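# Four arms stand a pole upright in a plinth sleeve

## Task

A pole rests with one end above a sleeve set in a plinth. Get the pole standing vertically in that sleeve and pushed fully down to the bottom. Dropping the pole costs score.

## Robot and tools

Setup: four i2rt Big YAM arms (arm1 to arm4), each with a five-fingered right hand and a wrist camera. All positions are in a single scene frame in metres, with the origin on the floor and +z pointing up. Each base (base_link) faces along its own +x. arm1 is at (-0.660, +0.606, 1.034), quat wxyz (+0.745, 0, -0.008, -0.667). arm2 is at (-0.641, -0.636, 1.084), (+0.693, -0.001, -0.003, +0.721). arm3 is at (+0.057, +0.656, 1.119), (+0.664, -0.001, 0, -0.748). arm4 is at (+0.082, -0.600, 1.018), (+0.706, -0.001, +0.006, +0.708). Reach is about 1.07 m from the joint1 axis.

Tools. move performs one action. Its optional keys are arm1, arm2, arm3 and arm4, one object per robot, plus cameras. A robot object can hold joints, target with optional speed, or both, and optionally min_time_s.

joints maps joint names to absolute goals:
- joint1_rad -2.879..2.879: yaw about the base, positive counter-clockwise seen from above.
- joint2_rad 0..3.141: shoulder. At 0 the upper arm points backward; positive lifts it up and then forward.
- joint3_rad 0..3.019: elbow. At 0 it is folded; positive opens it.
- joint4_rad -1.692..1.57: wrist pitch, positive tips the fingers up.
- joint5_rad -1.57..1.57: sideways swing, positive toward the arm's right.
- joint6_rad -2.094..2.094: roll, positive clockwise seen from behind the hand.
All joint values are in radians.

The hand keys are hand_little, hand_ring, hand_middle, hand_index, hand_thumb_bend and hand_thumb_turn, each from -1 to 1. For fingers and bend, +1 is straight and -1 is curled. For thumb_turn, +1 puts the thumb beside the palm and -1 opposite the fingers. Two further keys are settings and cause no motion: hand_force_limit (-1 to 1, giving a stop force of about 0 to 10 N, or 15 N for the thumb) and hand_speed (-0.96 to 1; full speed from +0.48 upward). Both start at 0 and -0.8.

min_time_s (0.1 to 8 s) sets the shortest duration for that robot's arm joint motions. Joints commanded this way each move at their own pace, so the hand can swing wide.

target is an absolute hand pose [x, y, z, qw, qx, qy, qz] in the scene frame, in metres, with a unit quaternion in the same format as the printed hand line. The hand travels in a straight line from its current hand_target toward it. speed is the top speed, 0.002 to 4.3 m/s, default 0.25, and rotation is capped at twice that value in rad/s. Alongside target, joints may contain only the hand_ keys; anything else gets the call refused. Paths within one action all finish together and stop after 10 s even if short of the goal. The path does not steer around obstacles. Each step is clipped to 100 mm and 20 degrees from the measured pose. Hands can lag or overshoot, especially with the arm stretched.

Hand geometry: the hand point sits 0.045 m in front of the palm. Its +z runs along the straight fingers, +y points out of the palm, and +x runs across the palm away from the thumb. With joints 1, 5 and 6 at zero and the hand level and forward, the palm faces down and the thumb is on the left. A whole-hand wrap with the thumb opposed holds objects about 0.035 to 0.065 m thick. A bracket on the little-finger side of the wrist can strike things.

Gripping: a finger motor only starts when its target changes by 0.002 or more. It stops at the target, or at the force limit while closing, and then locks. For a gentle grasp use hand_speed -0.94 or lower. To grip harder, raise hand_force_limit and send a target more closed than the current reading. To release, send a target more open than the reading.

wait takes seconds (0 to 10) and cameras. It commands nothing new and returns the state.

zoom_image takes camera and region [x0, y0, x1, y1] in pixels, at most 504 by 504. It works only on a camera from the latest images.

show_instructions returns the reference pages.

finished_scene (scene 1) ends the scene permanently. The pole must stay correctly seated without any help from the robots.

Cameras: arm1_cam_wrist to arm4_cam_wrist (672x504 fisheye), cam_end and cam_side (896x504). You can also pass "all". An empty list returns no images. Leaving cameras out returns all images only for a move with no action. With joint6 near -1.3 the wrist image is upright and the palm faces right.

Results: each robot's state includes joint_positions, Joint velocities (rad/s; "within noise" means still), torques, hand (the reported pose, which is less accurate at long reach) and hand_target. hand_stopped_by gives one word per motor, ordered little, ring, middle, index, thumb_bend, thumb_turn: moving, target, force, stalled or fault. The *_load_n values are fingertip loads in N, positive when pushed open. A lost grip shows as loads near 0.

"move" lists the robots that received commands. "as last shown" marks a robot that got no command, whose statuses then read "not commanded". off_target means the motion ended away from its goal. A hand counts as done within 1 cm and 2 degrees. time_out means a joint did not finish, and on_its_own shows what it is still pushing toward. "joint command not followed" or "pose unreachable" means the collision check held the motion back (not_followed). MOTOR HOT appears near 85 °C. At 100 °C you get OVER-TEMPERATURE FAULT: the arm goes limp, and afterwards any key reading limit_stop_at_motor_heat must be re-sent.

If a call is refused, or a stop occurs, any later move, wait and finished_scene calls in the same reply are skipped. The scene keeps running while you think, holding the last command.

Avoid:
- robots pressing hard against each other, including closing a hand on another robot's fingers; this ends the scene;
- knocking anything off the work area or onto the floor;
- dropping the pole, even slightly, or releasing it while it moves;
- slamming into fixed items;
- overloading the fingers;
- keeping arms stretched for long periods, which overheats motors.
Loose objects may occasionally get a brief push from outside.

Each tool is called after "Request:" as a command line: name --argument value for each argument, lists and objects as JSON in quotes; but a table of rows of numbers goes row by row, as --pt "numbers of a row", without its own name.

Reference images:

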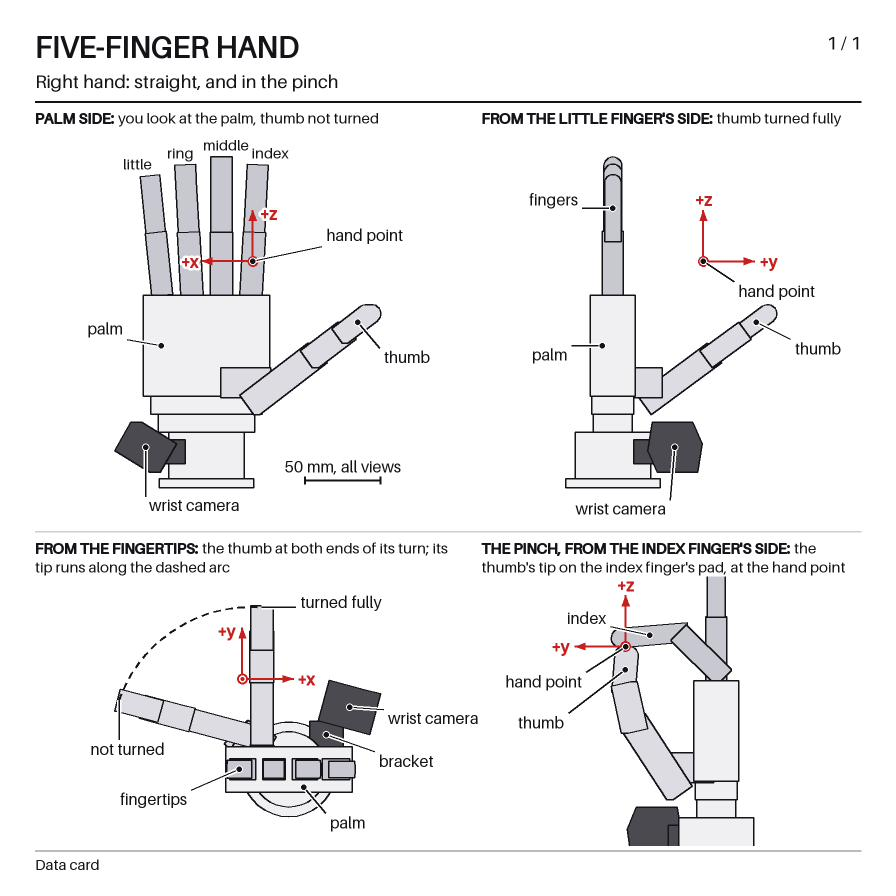

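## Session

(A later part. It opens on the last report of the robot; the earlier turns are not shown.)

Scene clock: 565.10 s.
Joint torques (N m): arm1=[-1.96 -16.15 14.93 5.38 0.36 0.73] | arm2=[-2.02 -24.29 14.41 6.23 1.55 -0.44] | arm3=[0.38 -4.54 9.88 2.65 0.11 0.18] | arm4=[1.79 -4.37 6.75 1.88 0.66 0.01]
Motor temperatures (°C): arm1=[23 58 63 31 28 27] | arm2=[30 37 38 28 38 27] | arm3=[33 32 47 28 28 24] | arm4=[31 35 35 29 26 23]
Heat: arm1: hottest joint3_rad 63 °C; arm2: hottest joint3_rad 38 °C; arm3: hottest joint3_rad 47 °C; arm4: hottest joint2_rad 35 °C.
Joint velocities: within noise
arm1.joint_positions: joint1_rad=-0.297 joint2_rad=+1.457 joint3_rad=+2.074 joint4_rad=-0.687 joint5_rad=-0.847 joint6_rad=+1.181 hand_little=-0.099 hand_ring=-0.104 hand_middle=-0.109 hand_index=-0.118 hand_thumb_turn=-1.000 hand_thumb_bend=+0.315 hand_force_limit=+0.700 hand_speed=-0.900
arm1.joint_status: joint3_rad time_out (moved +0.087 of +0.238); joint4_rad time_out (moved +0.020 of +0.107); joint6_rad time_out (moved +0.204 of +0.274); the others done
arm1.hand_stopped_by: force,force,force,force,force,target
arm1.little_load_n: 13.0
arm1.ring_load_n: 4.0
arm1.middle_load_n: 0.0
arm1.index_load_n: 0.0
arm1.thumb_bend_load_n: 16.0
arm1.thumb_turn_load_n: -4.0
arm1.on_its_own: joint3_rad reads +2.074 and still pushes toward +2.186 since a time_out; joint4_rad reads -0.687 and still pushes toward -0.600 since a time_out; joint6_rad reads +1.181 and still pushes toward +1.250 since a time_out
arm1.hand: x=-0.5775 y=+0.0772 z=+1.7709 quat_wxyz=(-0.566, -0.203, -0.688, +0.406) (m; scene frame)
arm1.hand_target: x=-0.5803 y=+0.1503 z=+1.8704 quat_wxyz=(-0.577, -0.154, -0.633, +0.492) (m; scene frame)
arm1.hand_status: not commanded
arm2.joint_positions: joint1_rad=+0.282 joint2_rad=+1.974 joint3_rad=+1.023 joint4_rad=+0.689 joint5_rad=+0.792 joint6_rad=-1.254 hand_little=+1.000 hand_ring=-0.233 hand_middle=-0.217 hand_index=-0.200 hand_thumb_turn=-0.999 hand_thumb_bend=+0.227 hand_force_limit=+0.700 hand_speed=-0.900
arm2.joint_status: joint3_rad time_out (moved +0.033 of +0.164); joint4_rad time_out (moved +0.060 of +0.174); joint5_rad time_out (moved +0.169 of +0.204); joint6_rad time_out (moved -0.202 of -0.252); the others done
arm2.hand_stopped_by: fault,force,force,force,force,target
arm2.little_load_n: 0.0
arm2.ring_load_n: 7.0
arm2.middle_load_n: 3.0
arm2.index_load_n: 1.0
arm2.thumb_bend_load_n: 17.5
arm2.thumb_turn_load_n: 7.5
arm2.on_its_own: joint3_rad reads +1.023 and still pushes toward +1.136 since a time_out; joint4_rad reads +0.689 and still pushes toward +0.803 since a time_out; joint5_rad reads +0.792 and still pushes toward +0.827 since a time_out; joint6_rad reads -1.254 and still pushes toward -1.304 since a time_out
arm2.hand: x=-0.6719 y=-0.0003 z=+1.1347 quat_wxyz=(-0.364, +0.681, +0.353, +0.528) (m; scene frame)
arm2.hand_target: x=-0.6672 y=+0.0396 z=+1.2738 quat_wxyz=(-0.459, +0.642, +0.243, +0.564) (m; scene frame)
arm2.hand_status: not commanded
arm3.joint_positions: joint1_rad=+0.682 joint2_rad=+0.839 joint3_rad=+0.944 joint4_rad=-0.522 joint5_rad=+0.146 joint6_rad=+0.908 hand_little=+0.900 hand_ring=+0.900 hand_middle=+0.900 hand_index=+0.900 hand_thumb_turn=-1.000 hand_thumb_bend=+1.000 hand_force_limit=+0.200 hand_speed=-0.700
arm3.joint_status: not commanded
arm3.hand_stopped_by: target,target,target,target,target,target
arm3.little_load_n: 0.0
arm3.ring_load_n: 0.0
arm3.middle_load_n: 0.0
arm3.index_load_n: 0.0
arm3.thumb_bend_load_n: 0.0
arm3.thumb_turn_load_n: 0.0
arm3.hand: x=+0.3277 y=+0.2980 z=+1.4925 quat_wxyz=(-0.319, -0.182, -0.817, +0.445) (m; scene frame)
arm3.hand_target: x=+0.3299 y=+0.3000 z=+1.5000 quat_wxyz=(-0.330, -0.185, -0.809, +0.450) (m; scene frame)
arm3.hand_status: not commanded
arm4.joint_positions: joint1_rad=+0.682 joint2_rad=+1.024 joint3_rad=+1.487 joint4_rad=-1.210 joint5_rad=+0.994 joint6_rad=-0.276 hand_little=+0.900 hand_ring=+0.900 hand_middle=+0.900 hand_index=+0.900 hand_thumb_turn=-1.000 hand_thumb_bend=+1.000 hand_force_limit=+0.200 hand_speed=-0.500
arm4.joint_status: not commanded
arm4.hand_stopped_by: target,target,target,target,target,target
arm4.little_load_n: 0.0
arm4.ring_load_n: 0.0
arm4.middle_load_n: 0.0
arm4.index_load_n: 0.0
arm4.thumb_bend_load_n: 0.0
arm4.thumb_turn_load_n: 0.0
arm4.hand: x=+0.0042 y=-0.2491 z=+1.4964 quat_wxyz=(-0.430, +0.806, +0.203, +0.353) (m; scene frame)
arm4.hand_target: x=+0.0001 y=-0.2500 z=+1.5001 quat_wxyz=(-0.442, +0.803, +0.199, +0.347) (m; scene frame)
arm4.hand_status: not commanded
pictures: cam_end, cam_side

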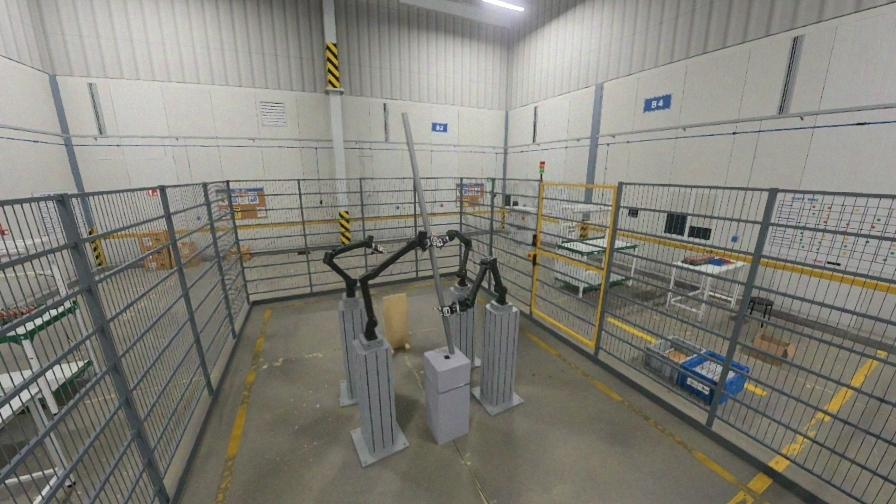

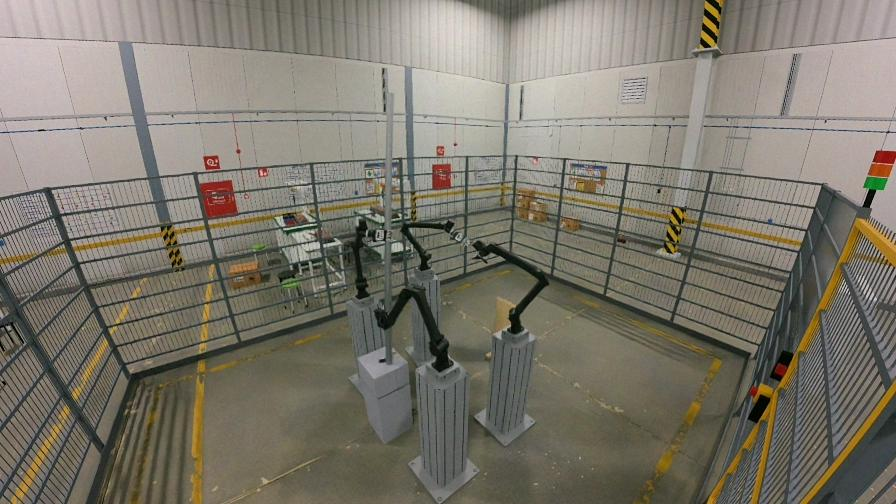

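Request:
move --arm1 '{"joints":{"joint1_rad":-0.447,"joint2_rad":1.582,"joint3_rad":2.455,"joint4_rad":-0.652,"joint5_rad":-0.979,"joint6_rad":1.409},"min_time_s":6}' --arm2 '{"joints":{"joint1_rad":0.33,"joint2_rad":1.915,"joint3_rad":1.204,"joint4_rad":0.925,"joint5_rad":0.903,"joint6_rad":-1.447},"min_time_s":6}' --cameras '["cam_side","cam_end"]'

Request:
zoom_image --camera "cam_end" --region '[420, 330, 480, 390]'

Request:
zoom_image --camera "cam_side" --region '[350, 330, 420, 390]'

Scene clock: 585.07 s.
Joint torques (N m): arm1=[0.26 -15.79 13.72 2.78 0.26 0.45] | arm2=[-1.03 -24.94 14.22 6.3 1 -0.69] | arm3=[0.38 -4.54 9.87 2.63 0.11 0.18] | arm4=[1.96 -4.25 6.68 1.8 0.66 0.03]
Motor temperatures (°C): arm1=[23 53 60 29 28 27] | arm2=[29 38 39 28 37 27] | arm3=[32 31 46 27 28 24] | arm4=[31 34 34 29 25 23]
Heat: arm1: hottest joint3_rad 60 °C; arm2: hottest joint3_rad 39 °C; arm3: hottest joint3_rad 46 °C; arm4: hottest joint2_rad 34 °C.
move: arm1 time_out; arm2 time_out
Joint velocities: within noise
arm1.joint_positions: joint1_rad=-0.435 joint2_rad=+1.619 joint3_rad=+2.351 joint4_rad=-0.681 joint5_rad=-0.986 joint6_rad=+1.371 hand_little=-0.100 hand_ring=-0.104 hand_middle=-0.109 hand_index=-0.118 hand_thumb_turn=-1.000 hand_thumb_bend=+0.315 hand_force_limit=+0.700 hand_speed=-0.900
arm1.joint_status: joint3_rad time_out (moved +0.277 of +0.381); joint6_rad time_out (moved +0.191 of +0.228); the others done
arm1.hand_stopped_by: force,force,force,force,force,target
arm1.little_load_n: 0.0
arm1.ring_load_n: 0.0
arm1.middle_load_n: 0.0
arm1.index_load_n: 2.5
arm1.thumb_bend_load_n: 8.0
arm1.thumb_turn_load_n: -1.5
arm1.on_its_own: joint3_rad reads +2.351 and still pushes toward +2.455 since a time_out; joint6_rad reads +1.371 and still pushes toward +1.409 since a time_out
arm1.hand: x=-0.6479 y=+0.0603 z=+1.8252 quat_wxyz=(-0.607, -0.227, -0.653, +0.392)
arm1.hand_target: x=-0.6372 y=+0.1154 z=+1.8891 quat_wxyz=(-0.610, -0.186, -0.629, +0.445)
arm1.hand_status: not commanded
arm2.joint_positions: joint1_rad=+0.335 joint2_rad=+2.038 joint3_rad=+1.062 joint4_rad=+0.808 joint5_rad=+0.880 joint6_rad=-1.363 hand_little=+1.000 hand_ring=-0.233 hand_middle=-0.217 hand_index=-0.200 hand_thumb_turn=-0.999 hand_thumb_bend=+0.227 hand_force_limit=+0.700 hand_speed=-0.900
arm2.joint_status: joint3_rad time_out (moved +0.039 of +0.181); joint4_rad time_out (moved +0.119 of +0.236); joint6_rad time_out (moved -0.109 of -0.193); the others done
arm2.hand_stopped_by: fault,force,force,force,force,target
arm2.little_load_n: 0.0
arm2.ring_load_n: 7.5
arm2.middle_load_n: 3.0
arm2.index_load_n: 1.0
arm2.thumb_bend_load_n: 18.0
arm2.thumb_turn_load_n: 9.0
arm2.on_its_own: joint3_rad reads +1.062 and still pushes toward +1.175 since a time_out; joint4_rad reads +0.808 and still pushes toward +0.925 since a time_out; joint6_rad reads -1.363 and still pushes toward -1.447 since a time_out
arm2.hand: x=-0.6956 y=+0.0035 z=+1.1391 quat_wxyz=(-0.360, +0.654, +0.350, +0.565)
arm2.hand_target: x=-0.7023 y=+0.0378 z=+1.2822 quat_wxyz=(-0.451, +0.616, +0.247, +0.596)
arm2.hand_status: not commanded
arm3, arm4: as last shown
arm3.little_load_n: 0.5
arm4.thumb_turn_load_n: 0.5
pictures: cam_end, cam_side

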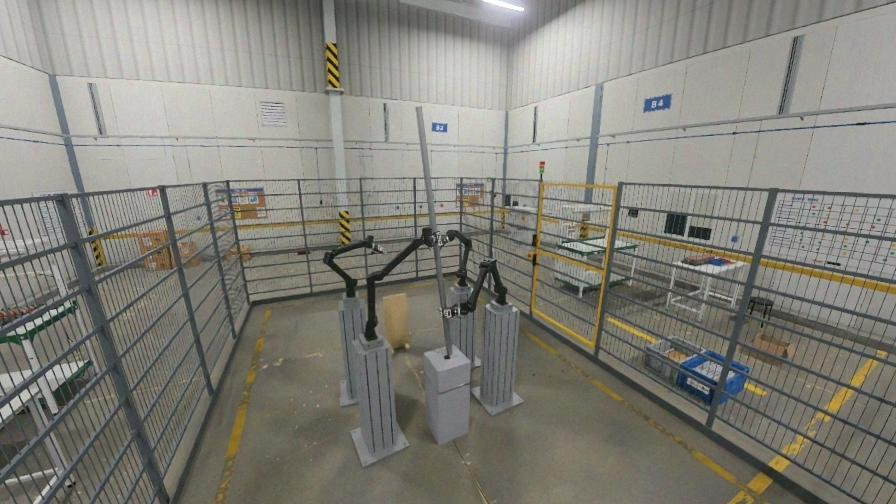

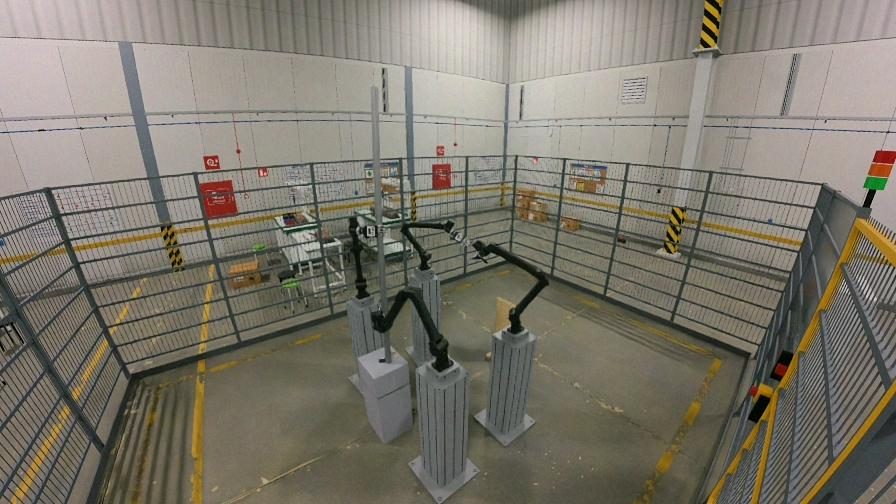

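Scaled by 8.400.

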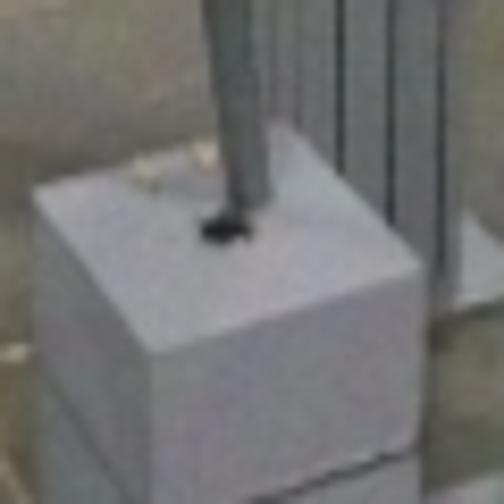

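Scaled by 7.200.

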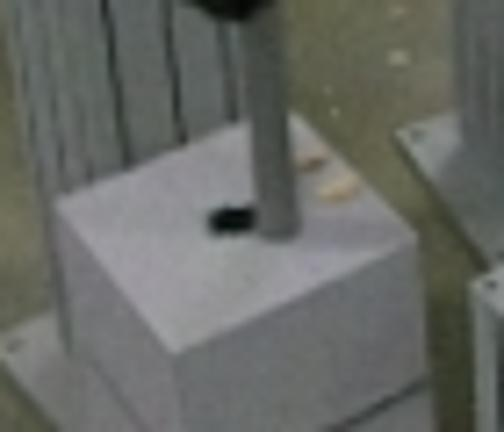

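Request:
move --arm1 '{"joints":{"joint1_rad":-0.443,"joint2_rad":1.4,"joint3_rad":1.87,"joint4_rad":-0.29,"joint5_rad":-0.995,"joint6_rad":1.515},"min_time_s":6}' --arm2 '{"joints":{"hand_force_limit":0.2,"hand_speed":-0.94,"hand_middle":-0.3,"hand_index":-0.3}}' --cameras '["cam_side","cam_end"]'

Request:
zoom_image --camera "cam_end" --region '[420, 330, 480, 390]'

Request:
zoom_image --camera "cam_side" --region '[350, 330, 420, 390]'

Scene clock: 597.60 s.
Joint torques (N m): arm1=[0.62 -10.87 6.38 2.51 0.13 0.01] | arm2=[-0.62 -26.17 13.04 6.06 1.67 -0.62] | arm3=[0.38 -4.54 9.88 2.63 0.11 0.18] | arm4=[1.79 -4.19 6.74 1.87 0.65 0.03]
Motor temperatures (°C): arm1=[23 50 57 28 28 26] | arm2=[29 38 40 29 36 27] | arm3=[32 31 46 27 28 24] | arm4=[31 34 33 29 25 23]
Heat: arm1: hottest joint3_rad 57 °C; arm2: hottest joint3_rad 40 °C; arm3: hottest joint3_rad 46 °C; arm4: hottest joint2_rad 34 °C.
move: arm1 done; arm2 off_target
Joint velocities: within noise
arm1.joint_positions: joint1_rad=-0.435 joint2_rad=+1.411 joint3_rad=+1.883 joint4_rad=-0.308 joint5_rad=-0.996 joint6_rad=+1.520 hand_little=-0.100 hand_ring=-0.104 hand_middle=-0.109 hand_index=-0.118 hand_thumb_turn=-1.000 hand_thumb_bend=+0.310 hand_force_limit=+0.700 hand_speed=-0.900
arm1.joint_status: all done
arm1.hand_stopped_by: force,force,force,force,force,target
arm1.little_load_n: 0.0
arm1.ring_load_n: 0.0
arm1.middle_load_n: 0.0
arm1.index_load_n: 1.0
arm1.thumb_bend_load_n: 0.5
arm1.thumb_turn_load_n: 0.5
arm1.hand: x=-0.6398 y=+0.0861 z=+1.7766 quat_wxyz=(-0.638, -0.232, -0.627, +0.382)
arm1.hand_target: x=-0.6426 y=+0.0905 z=+1.7777 quat_wxyz=(-0.635, -0.227, -0.626, +0.392)
arm1.hand_status: not commanded
arm2.joint_positions: joint1_rad=+0.324 joint2_rad=+2.050 joint3_rad=+1.078 joint4_rad=+0.811 joint5_rad=+0.864 joint6_rad=-1.375 hand_little=+1.000 hand_ring=-0.233 hand_middle=-0.231 hand_index=-0.226 hand_thumb_turn=-1.000 hand_thumb_bend=+0.227 hand_force_limit=+0.200 hand_speed=-0.940
arm2.joint_status: hand_middle off_target (ended at -0.231, target -0.300); hand_index off_target (ended at -0.226, target -0.300); the others done
arm2.hand_stopped_by: fault,force,force,force,force,target
arm2.little_load_n: 0.0
arm2.ring_load_n: 14.5
arm2.middle_load_n: 8.0
arm2.index_load_n: 0.5
arm2.thumb_bend_load_n: 19.5
arm2.thumb_turn_load_n: 3.0
arm2.on_its_own: joint3_rad reads +1.078 and still pushes toward +1.175 since a time_out; joint4_rad reads +0.811 and still pushes toward +0.925 since a time_out; joint5_rad reads +0.864 and still pushes toward +0.903 since a time_out; joint6_rad reads -1.375 and still pushes toward -1.447 since a time_out
arm2.hand: x=-0.6926 y=+0.0110 z=+1.1378 quat_wxyz=(-0.360, +0.652, +0.354, +0.566)
arm2.hand_target: x=-0.7025 y=+0.0378 z=+1.2823 quat_wxyz=(-0.452, +0.616, +0.247, +0.596)
arm2.hand_status: not commanded
arm3, arm4: as last shown
arm3.little_load_n: 0.0
arm4.thumb_turn_load_n: 0.0
pictures: cam_end, cam_side

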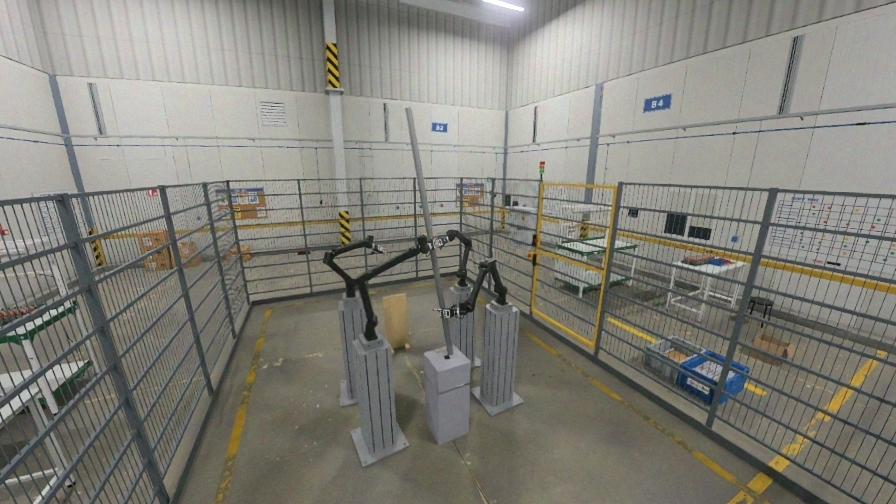

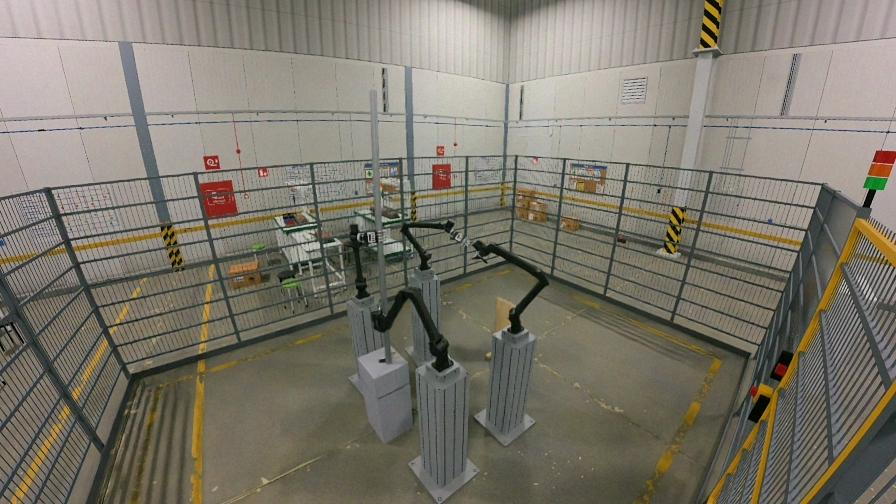

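Scaled by 8.400.

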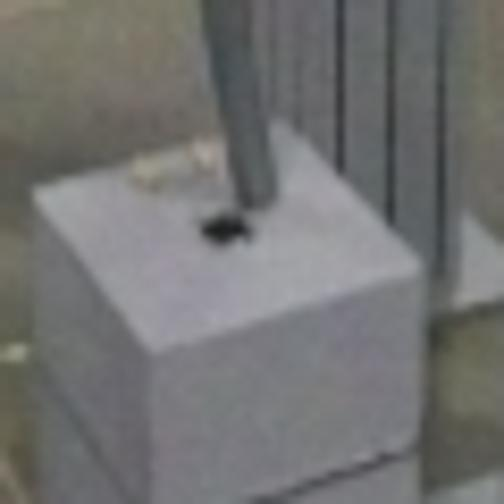

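Scaled by 7.200.

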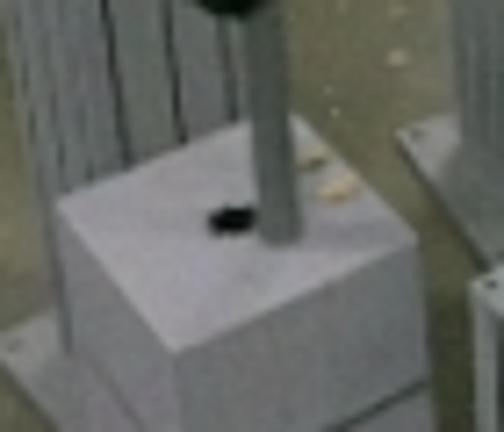

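Request:
move --arm1 '{"joints":{"joint1_rad":-0.48,"joint2_rad":1.745,"joint3_rad":2.21,"joint4_rad":-0.43,"joint5_rad":-1.033,"joint6_rad":1.54},"min_time_s":6}' --arm2 '{"joints":{"joint1_rad":0.416,"joint2_rad":1.945,"joint3_rad":1.074,"joint4_rad":1.2,"joint5_rad":0.975,"joint6_rad":-1.58},"min_time_s":6}' --cameras '["cam_side","cam_end"]'

Request:
zoom_image --camera "cam_end" --region '[420, 330, 480, 390]'

Request:
zoom_image --camera "cam_side" --region '[350, 330, 420, 390]'

Scene clock: 611.23 s.
Joint torques (N m): arm1=[1.73 -13.1 10.04 0.94 -0.03 0.12] | arm2=[0.32 -25.29 10.21 6.22 -0.28 -0.67] | arm3=[0.38 -4.54 9.89 2.65 0.11 0.18] | arm4=[1.9 -4.31 6.75 1.89 0.66 0.02]
Motor temperatures (°C): arm1=[23 48 53 27 28 26] | arm2=[29 38 40 29 35 27] | arm3=[32 31 46 27 28 24] | arm4=[31 34 33 29 25 23]
Heat: arm1: hottest joint3_rad 53 °C; arm2: hottest joint3_rad 40 °C; arm3: hottest joint3_rad 46 °C; arm4: hottest joint2_rad 34 °C.
move: arm1 done; arm2 time_out
Joint velocities: within noise
arm1.joint_positions: joint1_rad=-0.477 joint2_rad=+1.717 joint3_rad=+2.169 joint4_rad=-0.412 joint5_rad=-1.032 joint6_rad=+1.536 hand_little=-0.100 hand_ring=-0.104 hand_middle=-0.109 hand_index=-0.118 hand_thumb_turn=-1.000 hand_thumb_bend=+0.311 hand_force_limit=+0.700 hand_speed=-0.900
arm1.joint_status: all done
arm1.hand_stopped_by: force,force,force,force,force,target
arm1.little_load_n: 0.0
arm1.ring_load_n: 0.0
arm1.middle_load_n: 0.0
arm1.index_load_n: 0.0
arm1.thumb_bend_load_n: 1.0
arm1.thumb_turn_load_n: 1.0
arm1.hand: x=-0.7024 y=-0.0248 z=+1.7357 quat_wxyz=(-0.637, -0.283, -0.634, +0.337)
arm1.hand_target: x=-0.7070 y=-0.0323 z=+1.7362 quat_wxyz=(-0.637, -0.286, -0.633, +0.334)
arm1.hand_status: not commanded
arm2.joint_positions: joint1_rad=+0.407 joint2_rad=+2.082 joint3_rad=+1.004 joint4_rad=+1.078 joint5_rad=+0.980 joint6_rad=-1.499 hand_little=+1.000 hand_ring=-0.233 hand_middle=-0.231 hand_index=-0.226 hand_thumb_turn=-1.000 hand_thumb_bend=+0.227 hand_force_limit=+0.200 hand_speed=-0.940
arm2.joint_status: joint4_rad time_out (moved +0.267 of +0.389); joint6_rad time_out (moved -0.124 of -0.205); the others done
arm2.hand_stopped_by: fault,force,force,force,force,target
arm2.little_load_n: 0.0
arm2.ring_load_n: 9.0
arm2.middle_load_n: 4.5
arm2.index_load_n: 1.0
arm2.thumb_bend_load_n: 20.0
arm2.thumb_turn_load_n: 7.5
arm2.on_its_own: joint4_rad reads +1.078 and still pushes toward +1.200 since a time_out; joint6_rad reads -1.499 and still pushes toward -1.580 since a time_out
arm2.hand: x=-0.7180 y=-0.0283 z=+1.1411 quat_wxyz=(-0.372, +0.624, +0.329, +0.603)
arm2.hand_target: x=-0.7333 y=-0.0072 z=+1.2654 quat_wxyz=(-0.463, +0.592, +0.238, +0.615)
arm2.hand_status: not commanded
arm3, arm4: as last shown
arm4.index_load_n: -0.5
pictures: cam_end, cam_side

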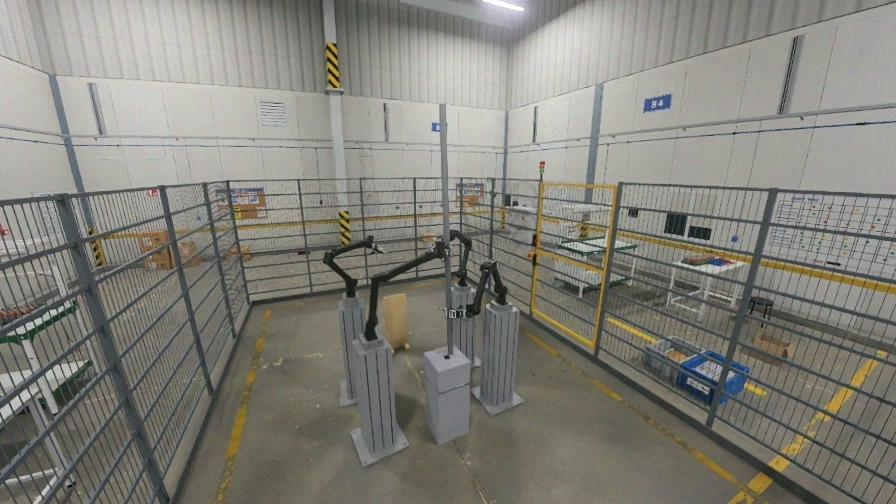

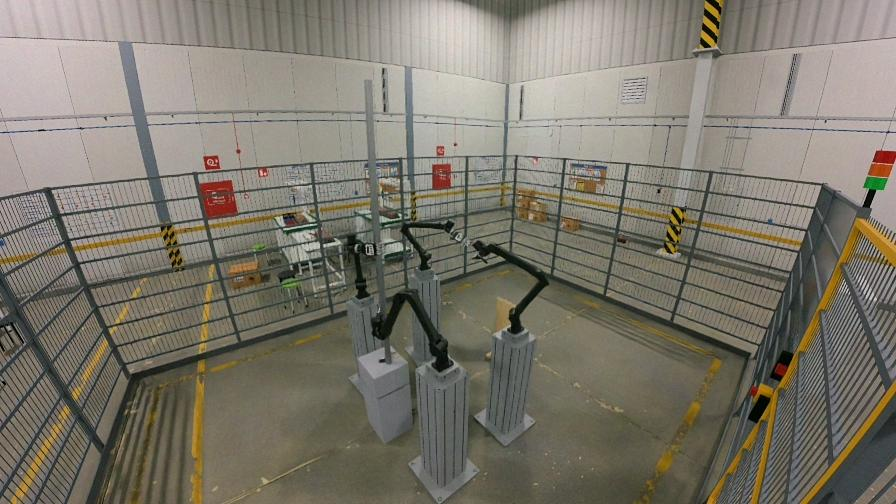

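Scaled by 8.400.

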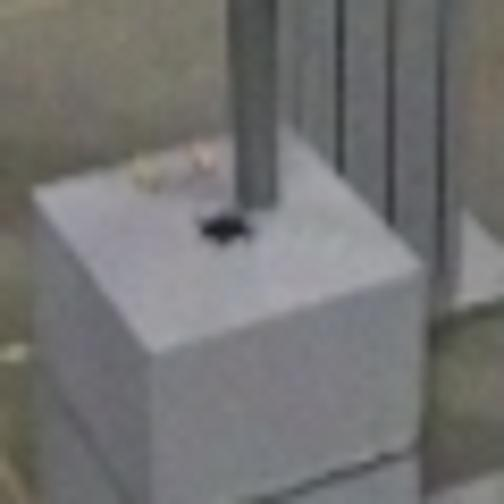

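Scaled by 7.200.

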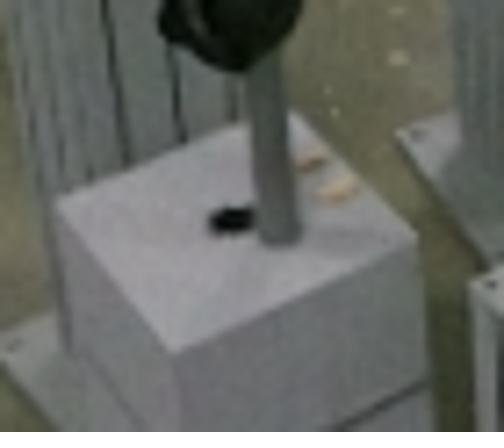

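Request:
move --arm1 '{"joints":{"hand_force_limit":0.6,"hand_speed":-0.94,"hand_little":-0.3,"hand_ring":-0.3,"hand_middle":-0.3,"hand_index":-0.3,"hand_thumb_bend":0.2}}'

Scene clock: 614.13 s.
Joint torques (N m): arm1=[2.02 -13.33 10.02 0.94 -0.09 0.06] | arm2=[0.38 -25.05 10.28 6.41 -0.27 -0.68] | arm3=[0.38 -4.48 9.88 2.65 0.11 0.18] | arm4=[1.67 -4.31 6.71 1.85 0.67 0.02]
Motor temperatures (°C): arm1=[23 47 53 27 28 26] | arm2=[29 38 40 29 35 27] | arm3=[32 31 46 27 28 24] | arm4=[31 34 33 29 25 23]
Heat: arm1: hottest joint3_rad 53 °C; arm2: hottest joint3_rad 40 °C; arm3: hottest joint3_rad 46 °C; arm4: hottest joint2_rad 34 °C.
move: arm1 off_target
Joint velocities: within noise
arm1.joint_positions: joint1_rad=-0.477 joint2_rad=+1.719 joint3_rad=+2.172 joint4_rad=-0.412 joint5_rad=-1.032 joint6_rad=+1.534 hand_little=-0.261 hand_ring=-0.248 hand_middle=-0.230 hand_index=-0.189 hand_thumb_turn=-1.000 hand_thumb_bend=+0.281 hand_force_limit=+0.600 hand_speed=-0.940
arm1.joint_status: hand_little off_target (ended at -0.261, target -0.300); hand_ring off_target (ended at -0.248, target -0.300); hand_middle off_target (ended at -0.230, target -0.300); hand_index off_target (ended at -0.189, target -0.300); hand_thumb_bend off_target (ended at +0.281, target +0.200); the others done
arm1.hand_stopped_by: force,force,force,force,force,target
arm1.little_load_n: 9.5
arm1.ring_load_n: 7.0
arm1.middle_load_n: 2.5
arm1.index_load_n: 0.0
arm1.thumb_bend_load_n: 15.5
arm1.thumb_turn_load_n: 2.5
arm1.hand: x=-0.7025 y=-0.0252 z=+1.7357 quat_wxyz=(-0.636, -0.282, -0.634, +0.337)
arm1.hand_target: x=-0.7070 y=-0.0322 z=+1.7364 quat_wxyz=(-0.637, -0.286, -0.633, +0.334)
arm1.hand_status: not commanded
arm2, arm3, arm4: as last shown
arm2.joint_positions: joint1_rad=+0.408 joint2_rad=+2.082 joint3_rad=+1.004 joint4_rad=+1.078 joint5_rad=+0.980 joint6_rad=-1.501 hand_little=+1.000 hand_ring=-0.233 hand_middle=-0.231 hand_index=-0.226 hand_thumb_turn=-1.000 hand_thumb_bend=+0.227 hand_force_limit=+0.200 hand_speed=-0.940
arm2.middle_load_n: 5.0
arm2.on_its_own: joint4_rad reads +1.078 and still pushes toward +1.200 since a time_out; joint6_rad reads -1.501 and still pushes toward -1.580 since a time_out
arm2.hand: x=-0.7183 y=-0.0283 z=+1.1409 quat_wxyz=(-0.372, +0.624, +0.330, +0.603)
arm4.index_load_n: 0.0
arm4.thumb_turn_load_n: 0.5
pictures: none

Request:
move --arm1 '{"joints":{"joint1_rad":-0.48,"joint2_rad":1.706,"joint3_rad":2.38,"joint4_rad":-0.457,"joint5_rad":-1.033,"joint6_rad":1.545},"min_time_s":4}' --arm2 '{"joints":{"joint1_rad":0.416,"joint2_rad":1.85,"joint3_rad":1.108,"joint4_rad":1.18,"joint5_rad":0.975,"joint6_rad":-1.58},"min_time_s":4}' --cameras '["cam_side","cam_end"]'

Request:
zoom_image --camera "cam_end" --region '[420, 330, 480, 390]'

Request:
zoom_image --camera "cam_side" --region '[350, 330, 420, 390]'

Scene clock: 625.80 s.
Joint torques (N m): arm1=[1.79 -20.01 14.76 2.35 0.13 0.3] | arm2=[0.21 -30.92 12.88 5.52 -0.18 -0.69] | arm3=[0.44 -4.48 9.88 2.63 0.11 0.18] | arm4=[1.85 -4.19 6.69 1.84 0.65 0.02]
Motor temperatures (°C): arm1=[23 46 52 27 27 25] | arm2=[29 39 40 29 34 27] | arm3=[32 31 46 27 28 24] | arm4=[31 34 32 29 25 23]
Heat: arm1: hottest joint3_rad 52 °C; arm2: hottest joint3_rad 40 °C; arm3: hottest joint3_rad 46 °C; arm4: hottest joint2_rad 34 °C.
move: arm1 time_out; arm2 time_out
Joint velocities: within noise
arm1.joint_positions: joint1_rad=-0.477 joint2_rad=+1.759 joint3_rad=+2.272 joint4_rad=-0.471 joint5_rad=-1.036 joint6_rad=+1.526 hand_little=-0.262 hand_ring=-0.248 hand_middle=-0.231 hand_index=-0.189 hand_thumb_turn=-1.000 hand_thumb_bend=+0.281 hand_force_limit=+0.600 hand_speed=-0.940
arm1.joint_status: joint3_rad time_out (moved +0.100 of +0.208); the others done
arm1.hand_stopped_by: force,force,force,force,force,target
arm1.little_load_n: 3.5
arm1.ring_load_n: 4.0
arm1.middle_load_n: 1.5
arm1.index_load_n: 0.0
arm1.thumb_bend_load_n: 15.5
arm1.thumb_turn_load_n: 2.5
arm1.on_its_own: joint3_rad reads +2.272 and still pushes toward +2.380 since a time_out
arm1.hand: x=-0.7032 y=-0.0280 z=+1.7503 quat_wxyz=(-0.636, -0.277, -0.636, +0.339)
arm1.hand_target: x=-0.6847 y=+0.0293 z=+1.8292 quat_wxyz=(-0.638, -0.223, -0.622, +0.395)
arm1.hand_status: not commanded
arm2.joint_positions: joint1_rad=+0.410 joint2_rad=+2.061 joint3_rad=+1.004 joint4_rad=+1.078 joint5_rad=+0.977 joint6_rad=-1.502 hand_little=+1.000 hand_ring=-0.233 hand_middle=-0.231 hand_index=-0.226 hand_thumb_turn=-0.999 hand_thumb_bend=+0.227 hand_force_limit=+0.200 hand_speed=-0.940
arm2.joint_status: joint2_rad time_out (moved -0.022 of -0.232); joint3_rad time_out (moved +0.000 of +0.104); joint4_rad time_out (moved +0.000 of +0.102); joint6_rad time_out (moved -0.001 of -0.079); the others done
arm2.hand_stopped_by: fault,force,force,force,force,target
arm2.little_load_n: 0.0
arm2.ring_load_n: 9.5
arm2.middle_load_n: 5.0
arm2.index_load_n: 1.0
arm2.thumb_bend_load_n: 20.0
arm2.thumb_turn_load_n: 8.0
arm2.on_its_own: joint2_rad reads +2.061 and still pushes toward +1.850 since a time_out; joint3_rad reads +1.004 and still pushes toward +1.108 since a time_out; joint4_rad reads +1.078 and still pushes toward +1.180 since a time_out; joint6_rad reads -1.502 and still pushes toward -1.580 since a time_out
arm2.hand: x=-0.7208 y=-0.0268 z=+1.1532 quat_wxyz=(-0.381, +0.622, +0.324, +0.602)
arm2.hand_target: x=-0.7342 y=-0.0063 z=+1.3320 quat_wxyz=(-0.497, +0.583, +0.196, +0.612)
arm2.hand_status: not commanded
arm3, arm4: as last shown
arm4.ring_load_n: -0.5
pictures: cam_end, cam_side

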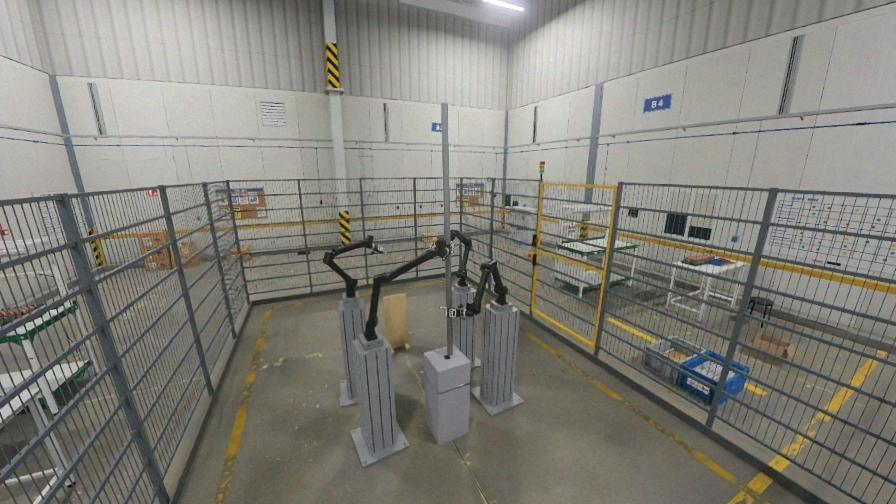

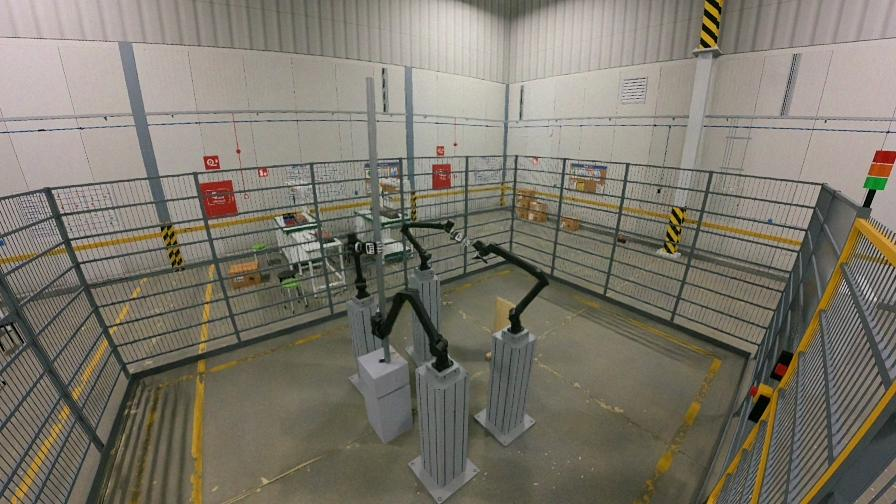

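Scaled by 8.400.

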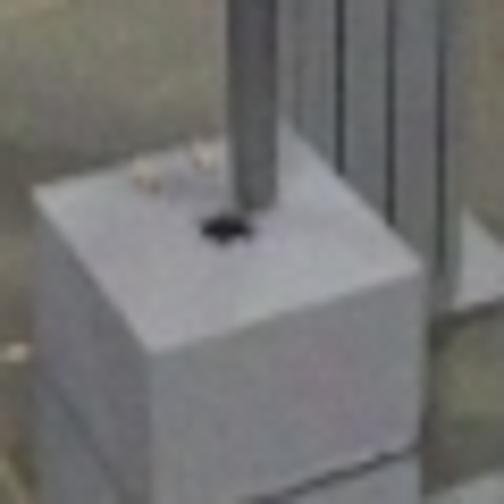

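Scaled by 7.200.

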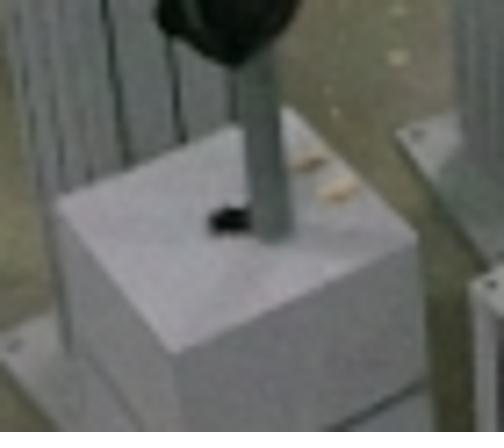

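Request:
zoom_image --camera "cam_side" --region '[340, 60, 400, 120]'

Request:
zoom_image --camera "cam_end" --region '[415, 85, 475, 145]'

Request:
move --cameras '["arm2_cam_wrist","arm4_cam_wrist","arm3_cam_wrist"]'

Scaled by 8.400.

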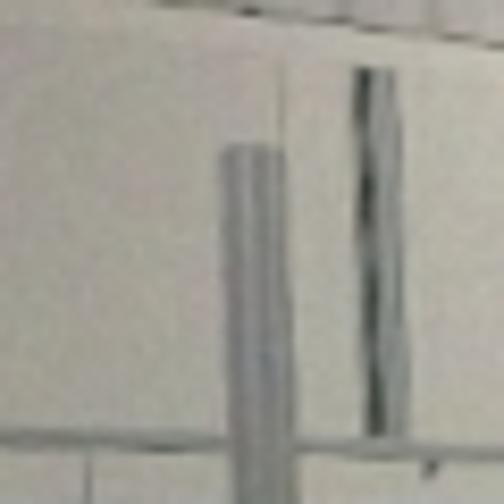

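Scaled by 8.400.

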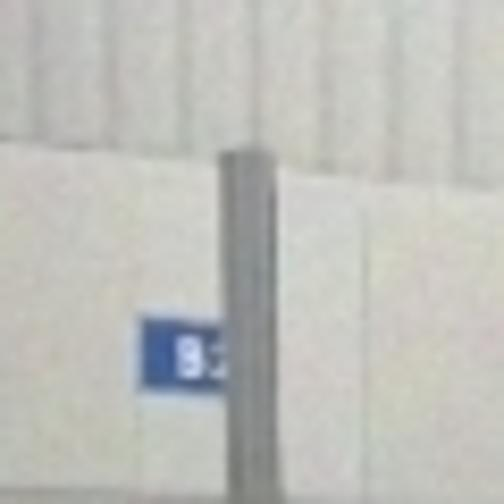

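Scene clock: 628.03 s.
Joint torques (N m): arm1=[1.38 -19.78 15.05 2.25 0.11 0.32] | arm2=[-0.03 -31.15 12.88 5.6 -0.14 -0.67] | arm3=[0.44 -4.54 9.88 2.65 0.11 0.18] | arm4=[1.9 -4.31 6.76 1.88 0.67 0.02]
Motor temperatures (°C): arm1=[23 46 52 27 27 25] | arm2=[29 39 40 29 33 27] | arm3=[32 31 46 27 28 24] | arm4=[31 34 32 29 25 23]
Heat: arm1: hottest joint3_rad 52 °C; arm2: hottest joint3_rad 40 °C; arm3: hottest joint3_rad 46 °C; arm4: hottest joint2_rad 34 °C.
Joint velocities: within noise
arm1.joint_positions: joint1_rad=-0.477 joint2_rad=+1.759 joint3_rad=+2.272 joint4_rad=-0.471 joint5_rad=-1.036 joint6_rad=+1.526 hand_little=-0.262 hand_ring=-0.248 hand_middle=-0.231 hand_index=-0.189 hand_thumb_turn=-1.000 hand_thumb_bend=+0.281 hand_force_limit=+0.600 hand_speed=-0.940
arm1.joint_status: joint3_rad time_out (moved +0.100 of +0.208); the others done
arm1.hand_stopped_by: force,force,force,force,force,target
arm1.little_load_n: 3.5
arm1.ring_load_n: 4.0
arm1.middle_load_n: 1.5
arm1.index_load_n: 0.0
arm1.thumb_bend_load_n: 15.5
arm1.thumb_turn_load_n: 2.5
arm1.on_its_own: joint3_rad reads +2.272 and still pushes toward +2.380 since a time_out
arm1.hand: x=-0.7032 y=-0.0280 z=+1.7503 quat_wxyz=(-0.636, -0.277, -0.636, +0.339) (m; scene frame)
arm1.hand_target: x=-0.6847 y=+0.0293 z=+1.8292 quat_wxyz=(-0.638, -0.223, -0.622, +0.395) (m; scene frame)
arm1.hand_status: not commanded
arm2.joint_positions: joint1_rad=+0.410 joint2_rad=+2.061 joint3_rad=+1.004 joint4_rad=+1.078 joint5_rad=+0.977 joint6_rad=-1.502 hand_little=+1.000 hand_ring=-0.233 hand_middle=-0.231 hand_index=-0.226 hand_thumb_turn=-0.999 hand_thumb_bend=+0.227 hand_force_limit=+0.200 hand_speed=-0.940
arm2.joint_status: joint2_rad time_out (moved -0.022 of -0.232); joint3_rad time_out (moved +0.000 of +0.104); joint4_rad time_out (moved +0.000 of +0.102); joint6_rad time_out (moved -0.001 of -0.079); the others done
arm2.hand_stopped_by: fault,force,force,force,force,target
arm2.little_load_n: 0.0
arm2.ring_load_n: 10.0
arm2.middle_load_n: 5.0
arm2.index_load_n: 1.0
arm2.thumb_bend_load_n: 20.0
arm2.thumb_turn_load_n: 8.5
arm2.on_its_own: joint2_rad reads +2.061 and still pushes toward +1.850 since a time_out; joint3_rad reads +1.004 and still pushes toward +1.108 since a time_out; joint4_rad reads +1.078 and still pushes toward +1.180 since a time_out; joint6_rad reads -1.502 and still pushes toward -1.580 since a time_out
arm2.hand: x=-0.7208 y=-0.0268 z=+1.1532 quat_wxyz=(-0.381, +0.622, +0.324, +0.602) (m; scene frame)
arm2.hand_target: x=-0.7342 y=-0.0063 z=+1.3320 quat_wxyz=(-0.497, +0.583, +0.196, +0.612) (m; scene frame)
arm2.hand_status: not commanded
arm3.joint_positions: joint1_rad=+0.682 joint2_rad=+0.839 joint3_rad=+0.944 joint4_rad=-0.522 joint5_rad=+0.146 joint6_rad=+0.908 hand_little=+0.900 hand_ring=+0.900 hand_middle=+0.900 hand_index=+0.900 hand_thumb_turn=-1.000 hand_thumb_bend=+1.000 hand_force_limit=+0.200 hand_speed=-0.700
arm3.joint_status: not commanded
arm3.hand_stopped_by: target,target,target,target,target,target
arm3.little_load_n: 0.0
arm3.ring_load_n: 0.0
arm3.middle_load_n: 0.0
arm3.index_load_n: 0.0
arm3.thumb_bend_load_n: 0.0
arm3.thumb_turn_load_n: -0.5
arm3.hand: x=+0.3277 y=+0.2980 z=+1.4925 quat_wxyz=(-0.319, -0.182, -0.817, +0.445) (m; scene frame)
arm3.hand_target: x=+0.3299 y=+0.3000 z=+1.5000 quat_wxyz=(-0.330, -0.185, -0.809, +0.450) (m; scene frame)
arm3.hand_status: not commanded
arm4.joint_positions: joint1_rad=+0.682 joint2_rad=+1.024 joint3_rad=+1.487 joint4_rad=-1.210 joint5_rad=+0.994 joint6_rad=-0.276 hand_little=+0.900 hand_ring=+0.900 hand_middle=+0.900 hand_index=+0.900 hand_thumb_turn=-1.000 hand_thumb_bend=+1.000 hand_force_limit=+0.200 hand_speed=-0.500
arm4.joint_status: not commanded
arm4.hand_stopped_by: target,target,target,target,target,target
arm4.little_load_n: 0.0
arm4.ring_load_n: 0.0
arm4.middle_load_n: 0.0
arm4.index_load_n: 0.0
arm4.thumb_bend_load_n: 0.0
arm4.thumb_turn_load_n: 0.0
arm4.hand: x=+0.0042 y=-0.2491 z=+1.4964 quat_wxyz=(-0.430, +0.806, +0.203, +0.353) (m; scene frame)
arm4.hand_target: x=+0.0001 y=-0.2500 z=+1.5001 quat_wxyz=(-0.442, +0.803, +0.199, +0.347) (m; scene frame)
arm4.hand_status: not commanded
pictures: arm2_cam_wrist, arm3_cam_wrist, arm4_cam_wrist

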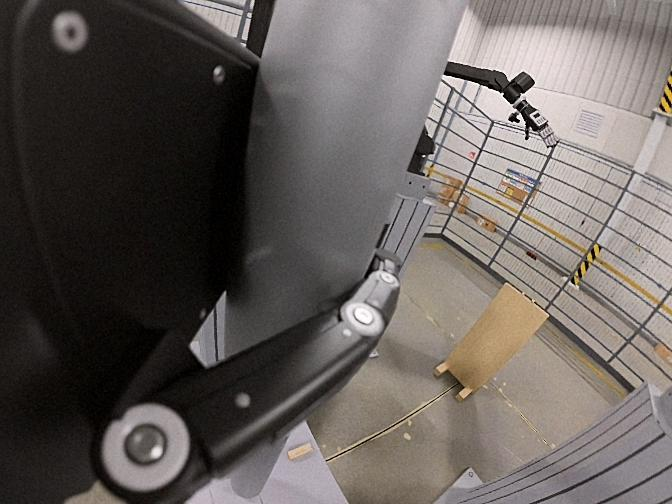

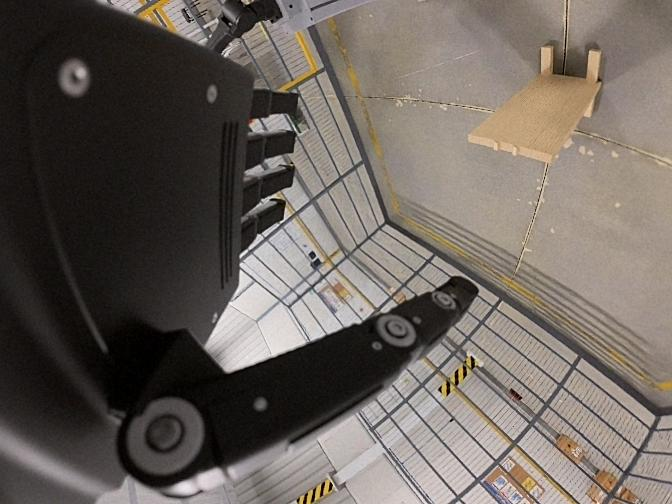

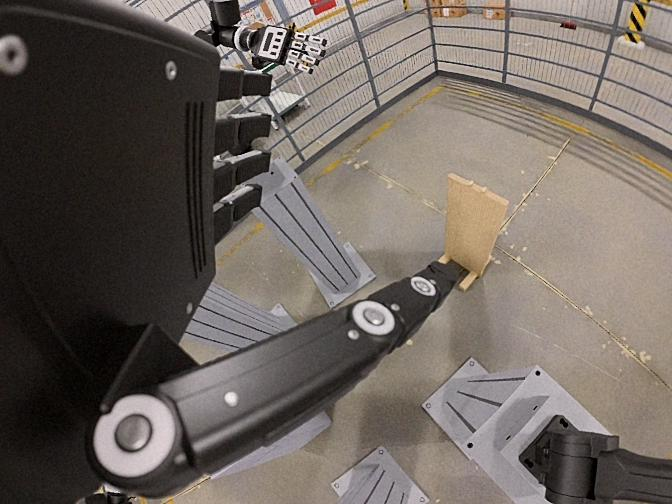

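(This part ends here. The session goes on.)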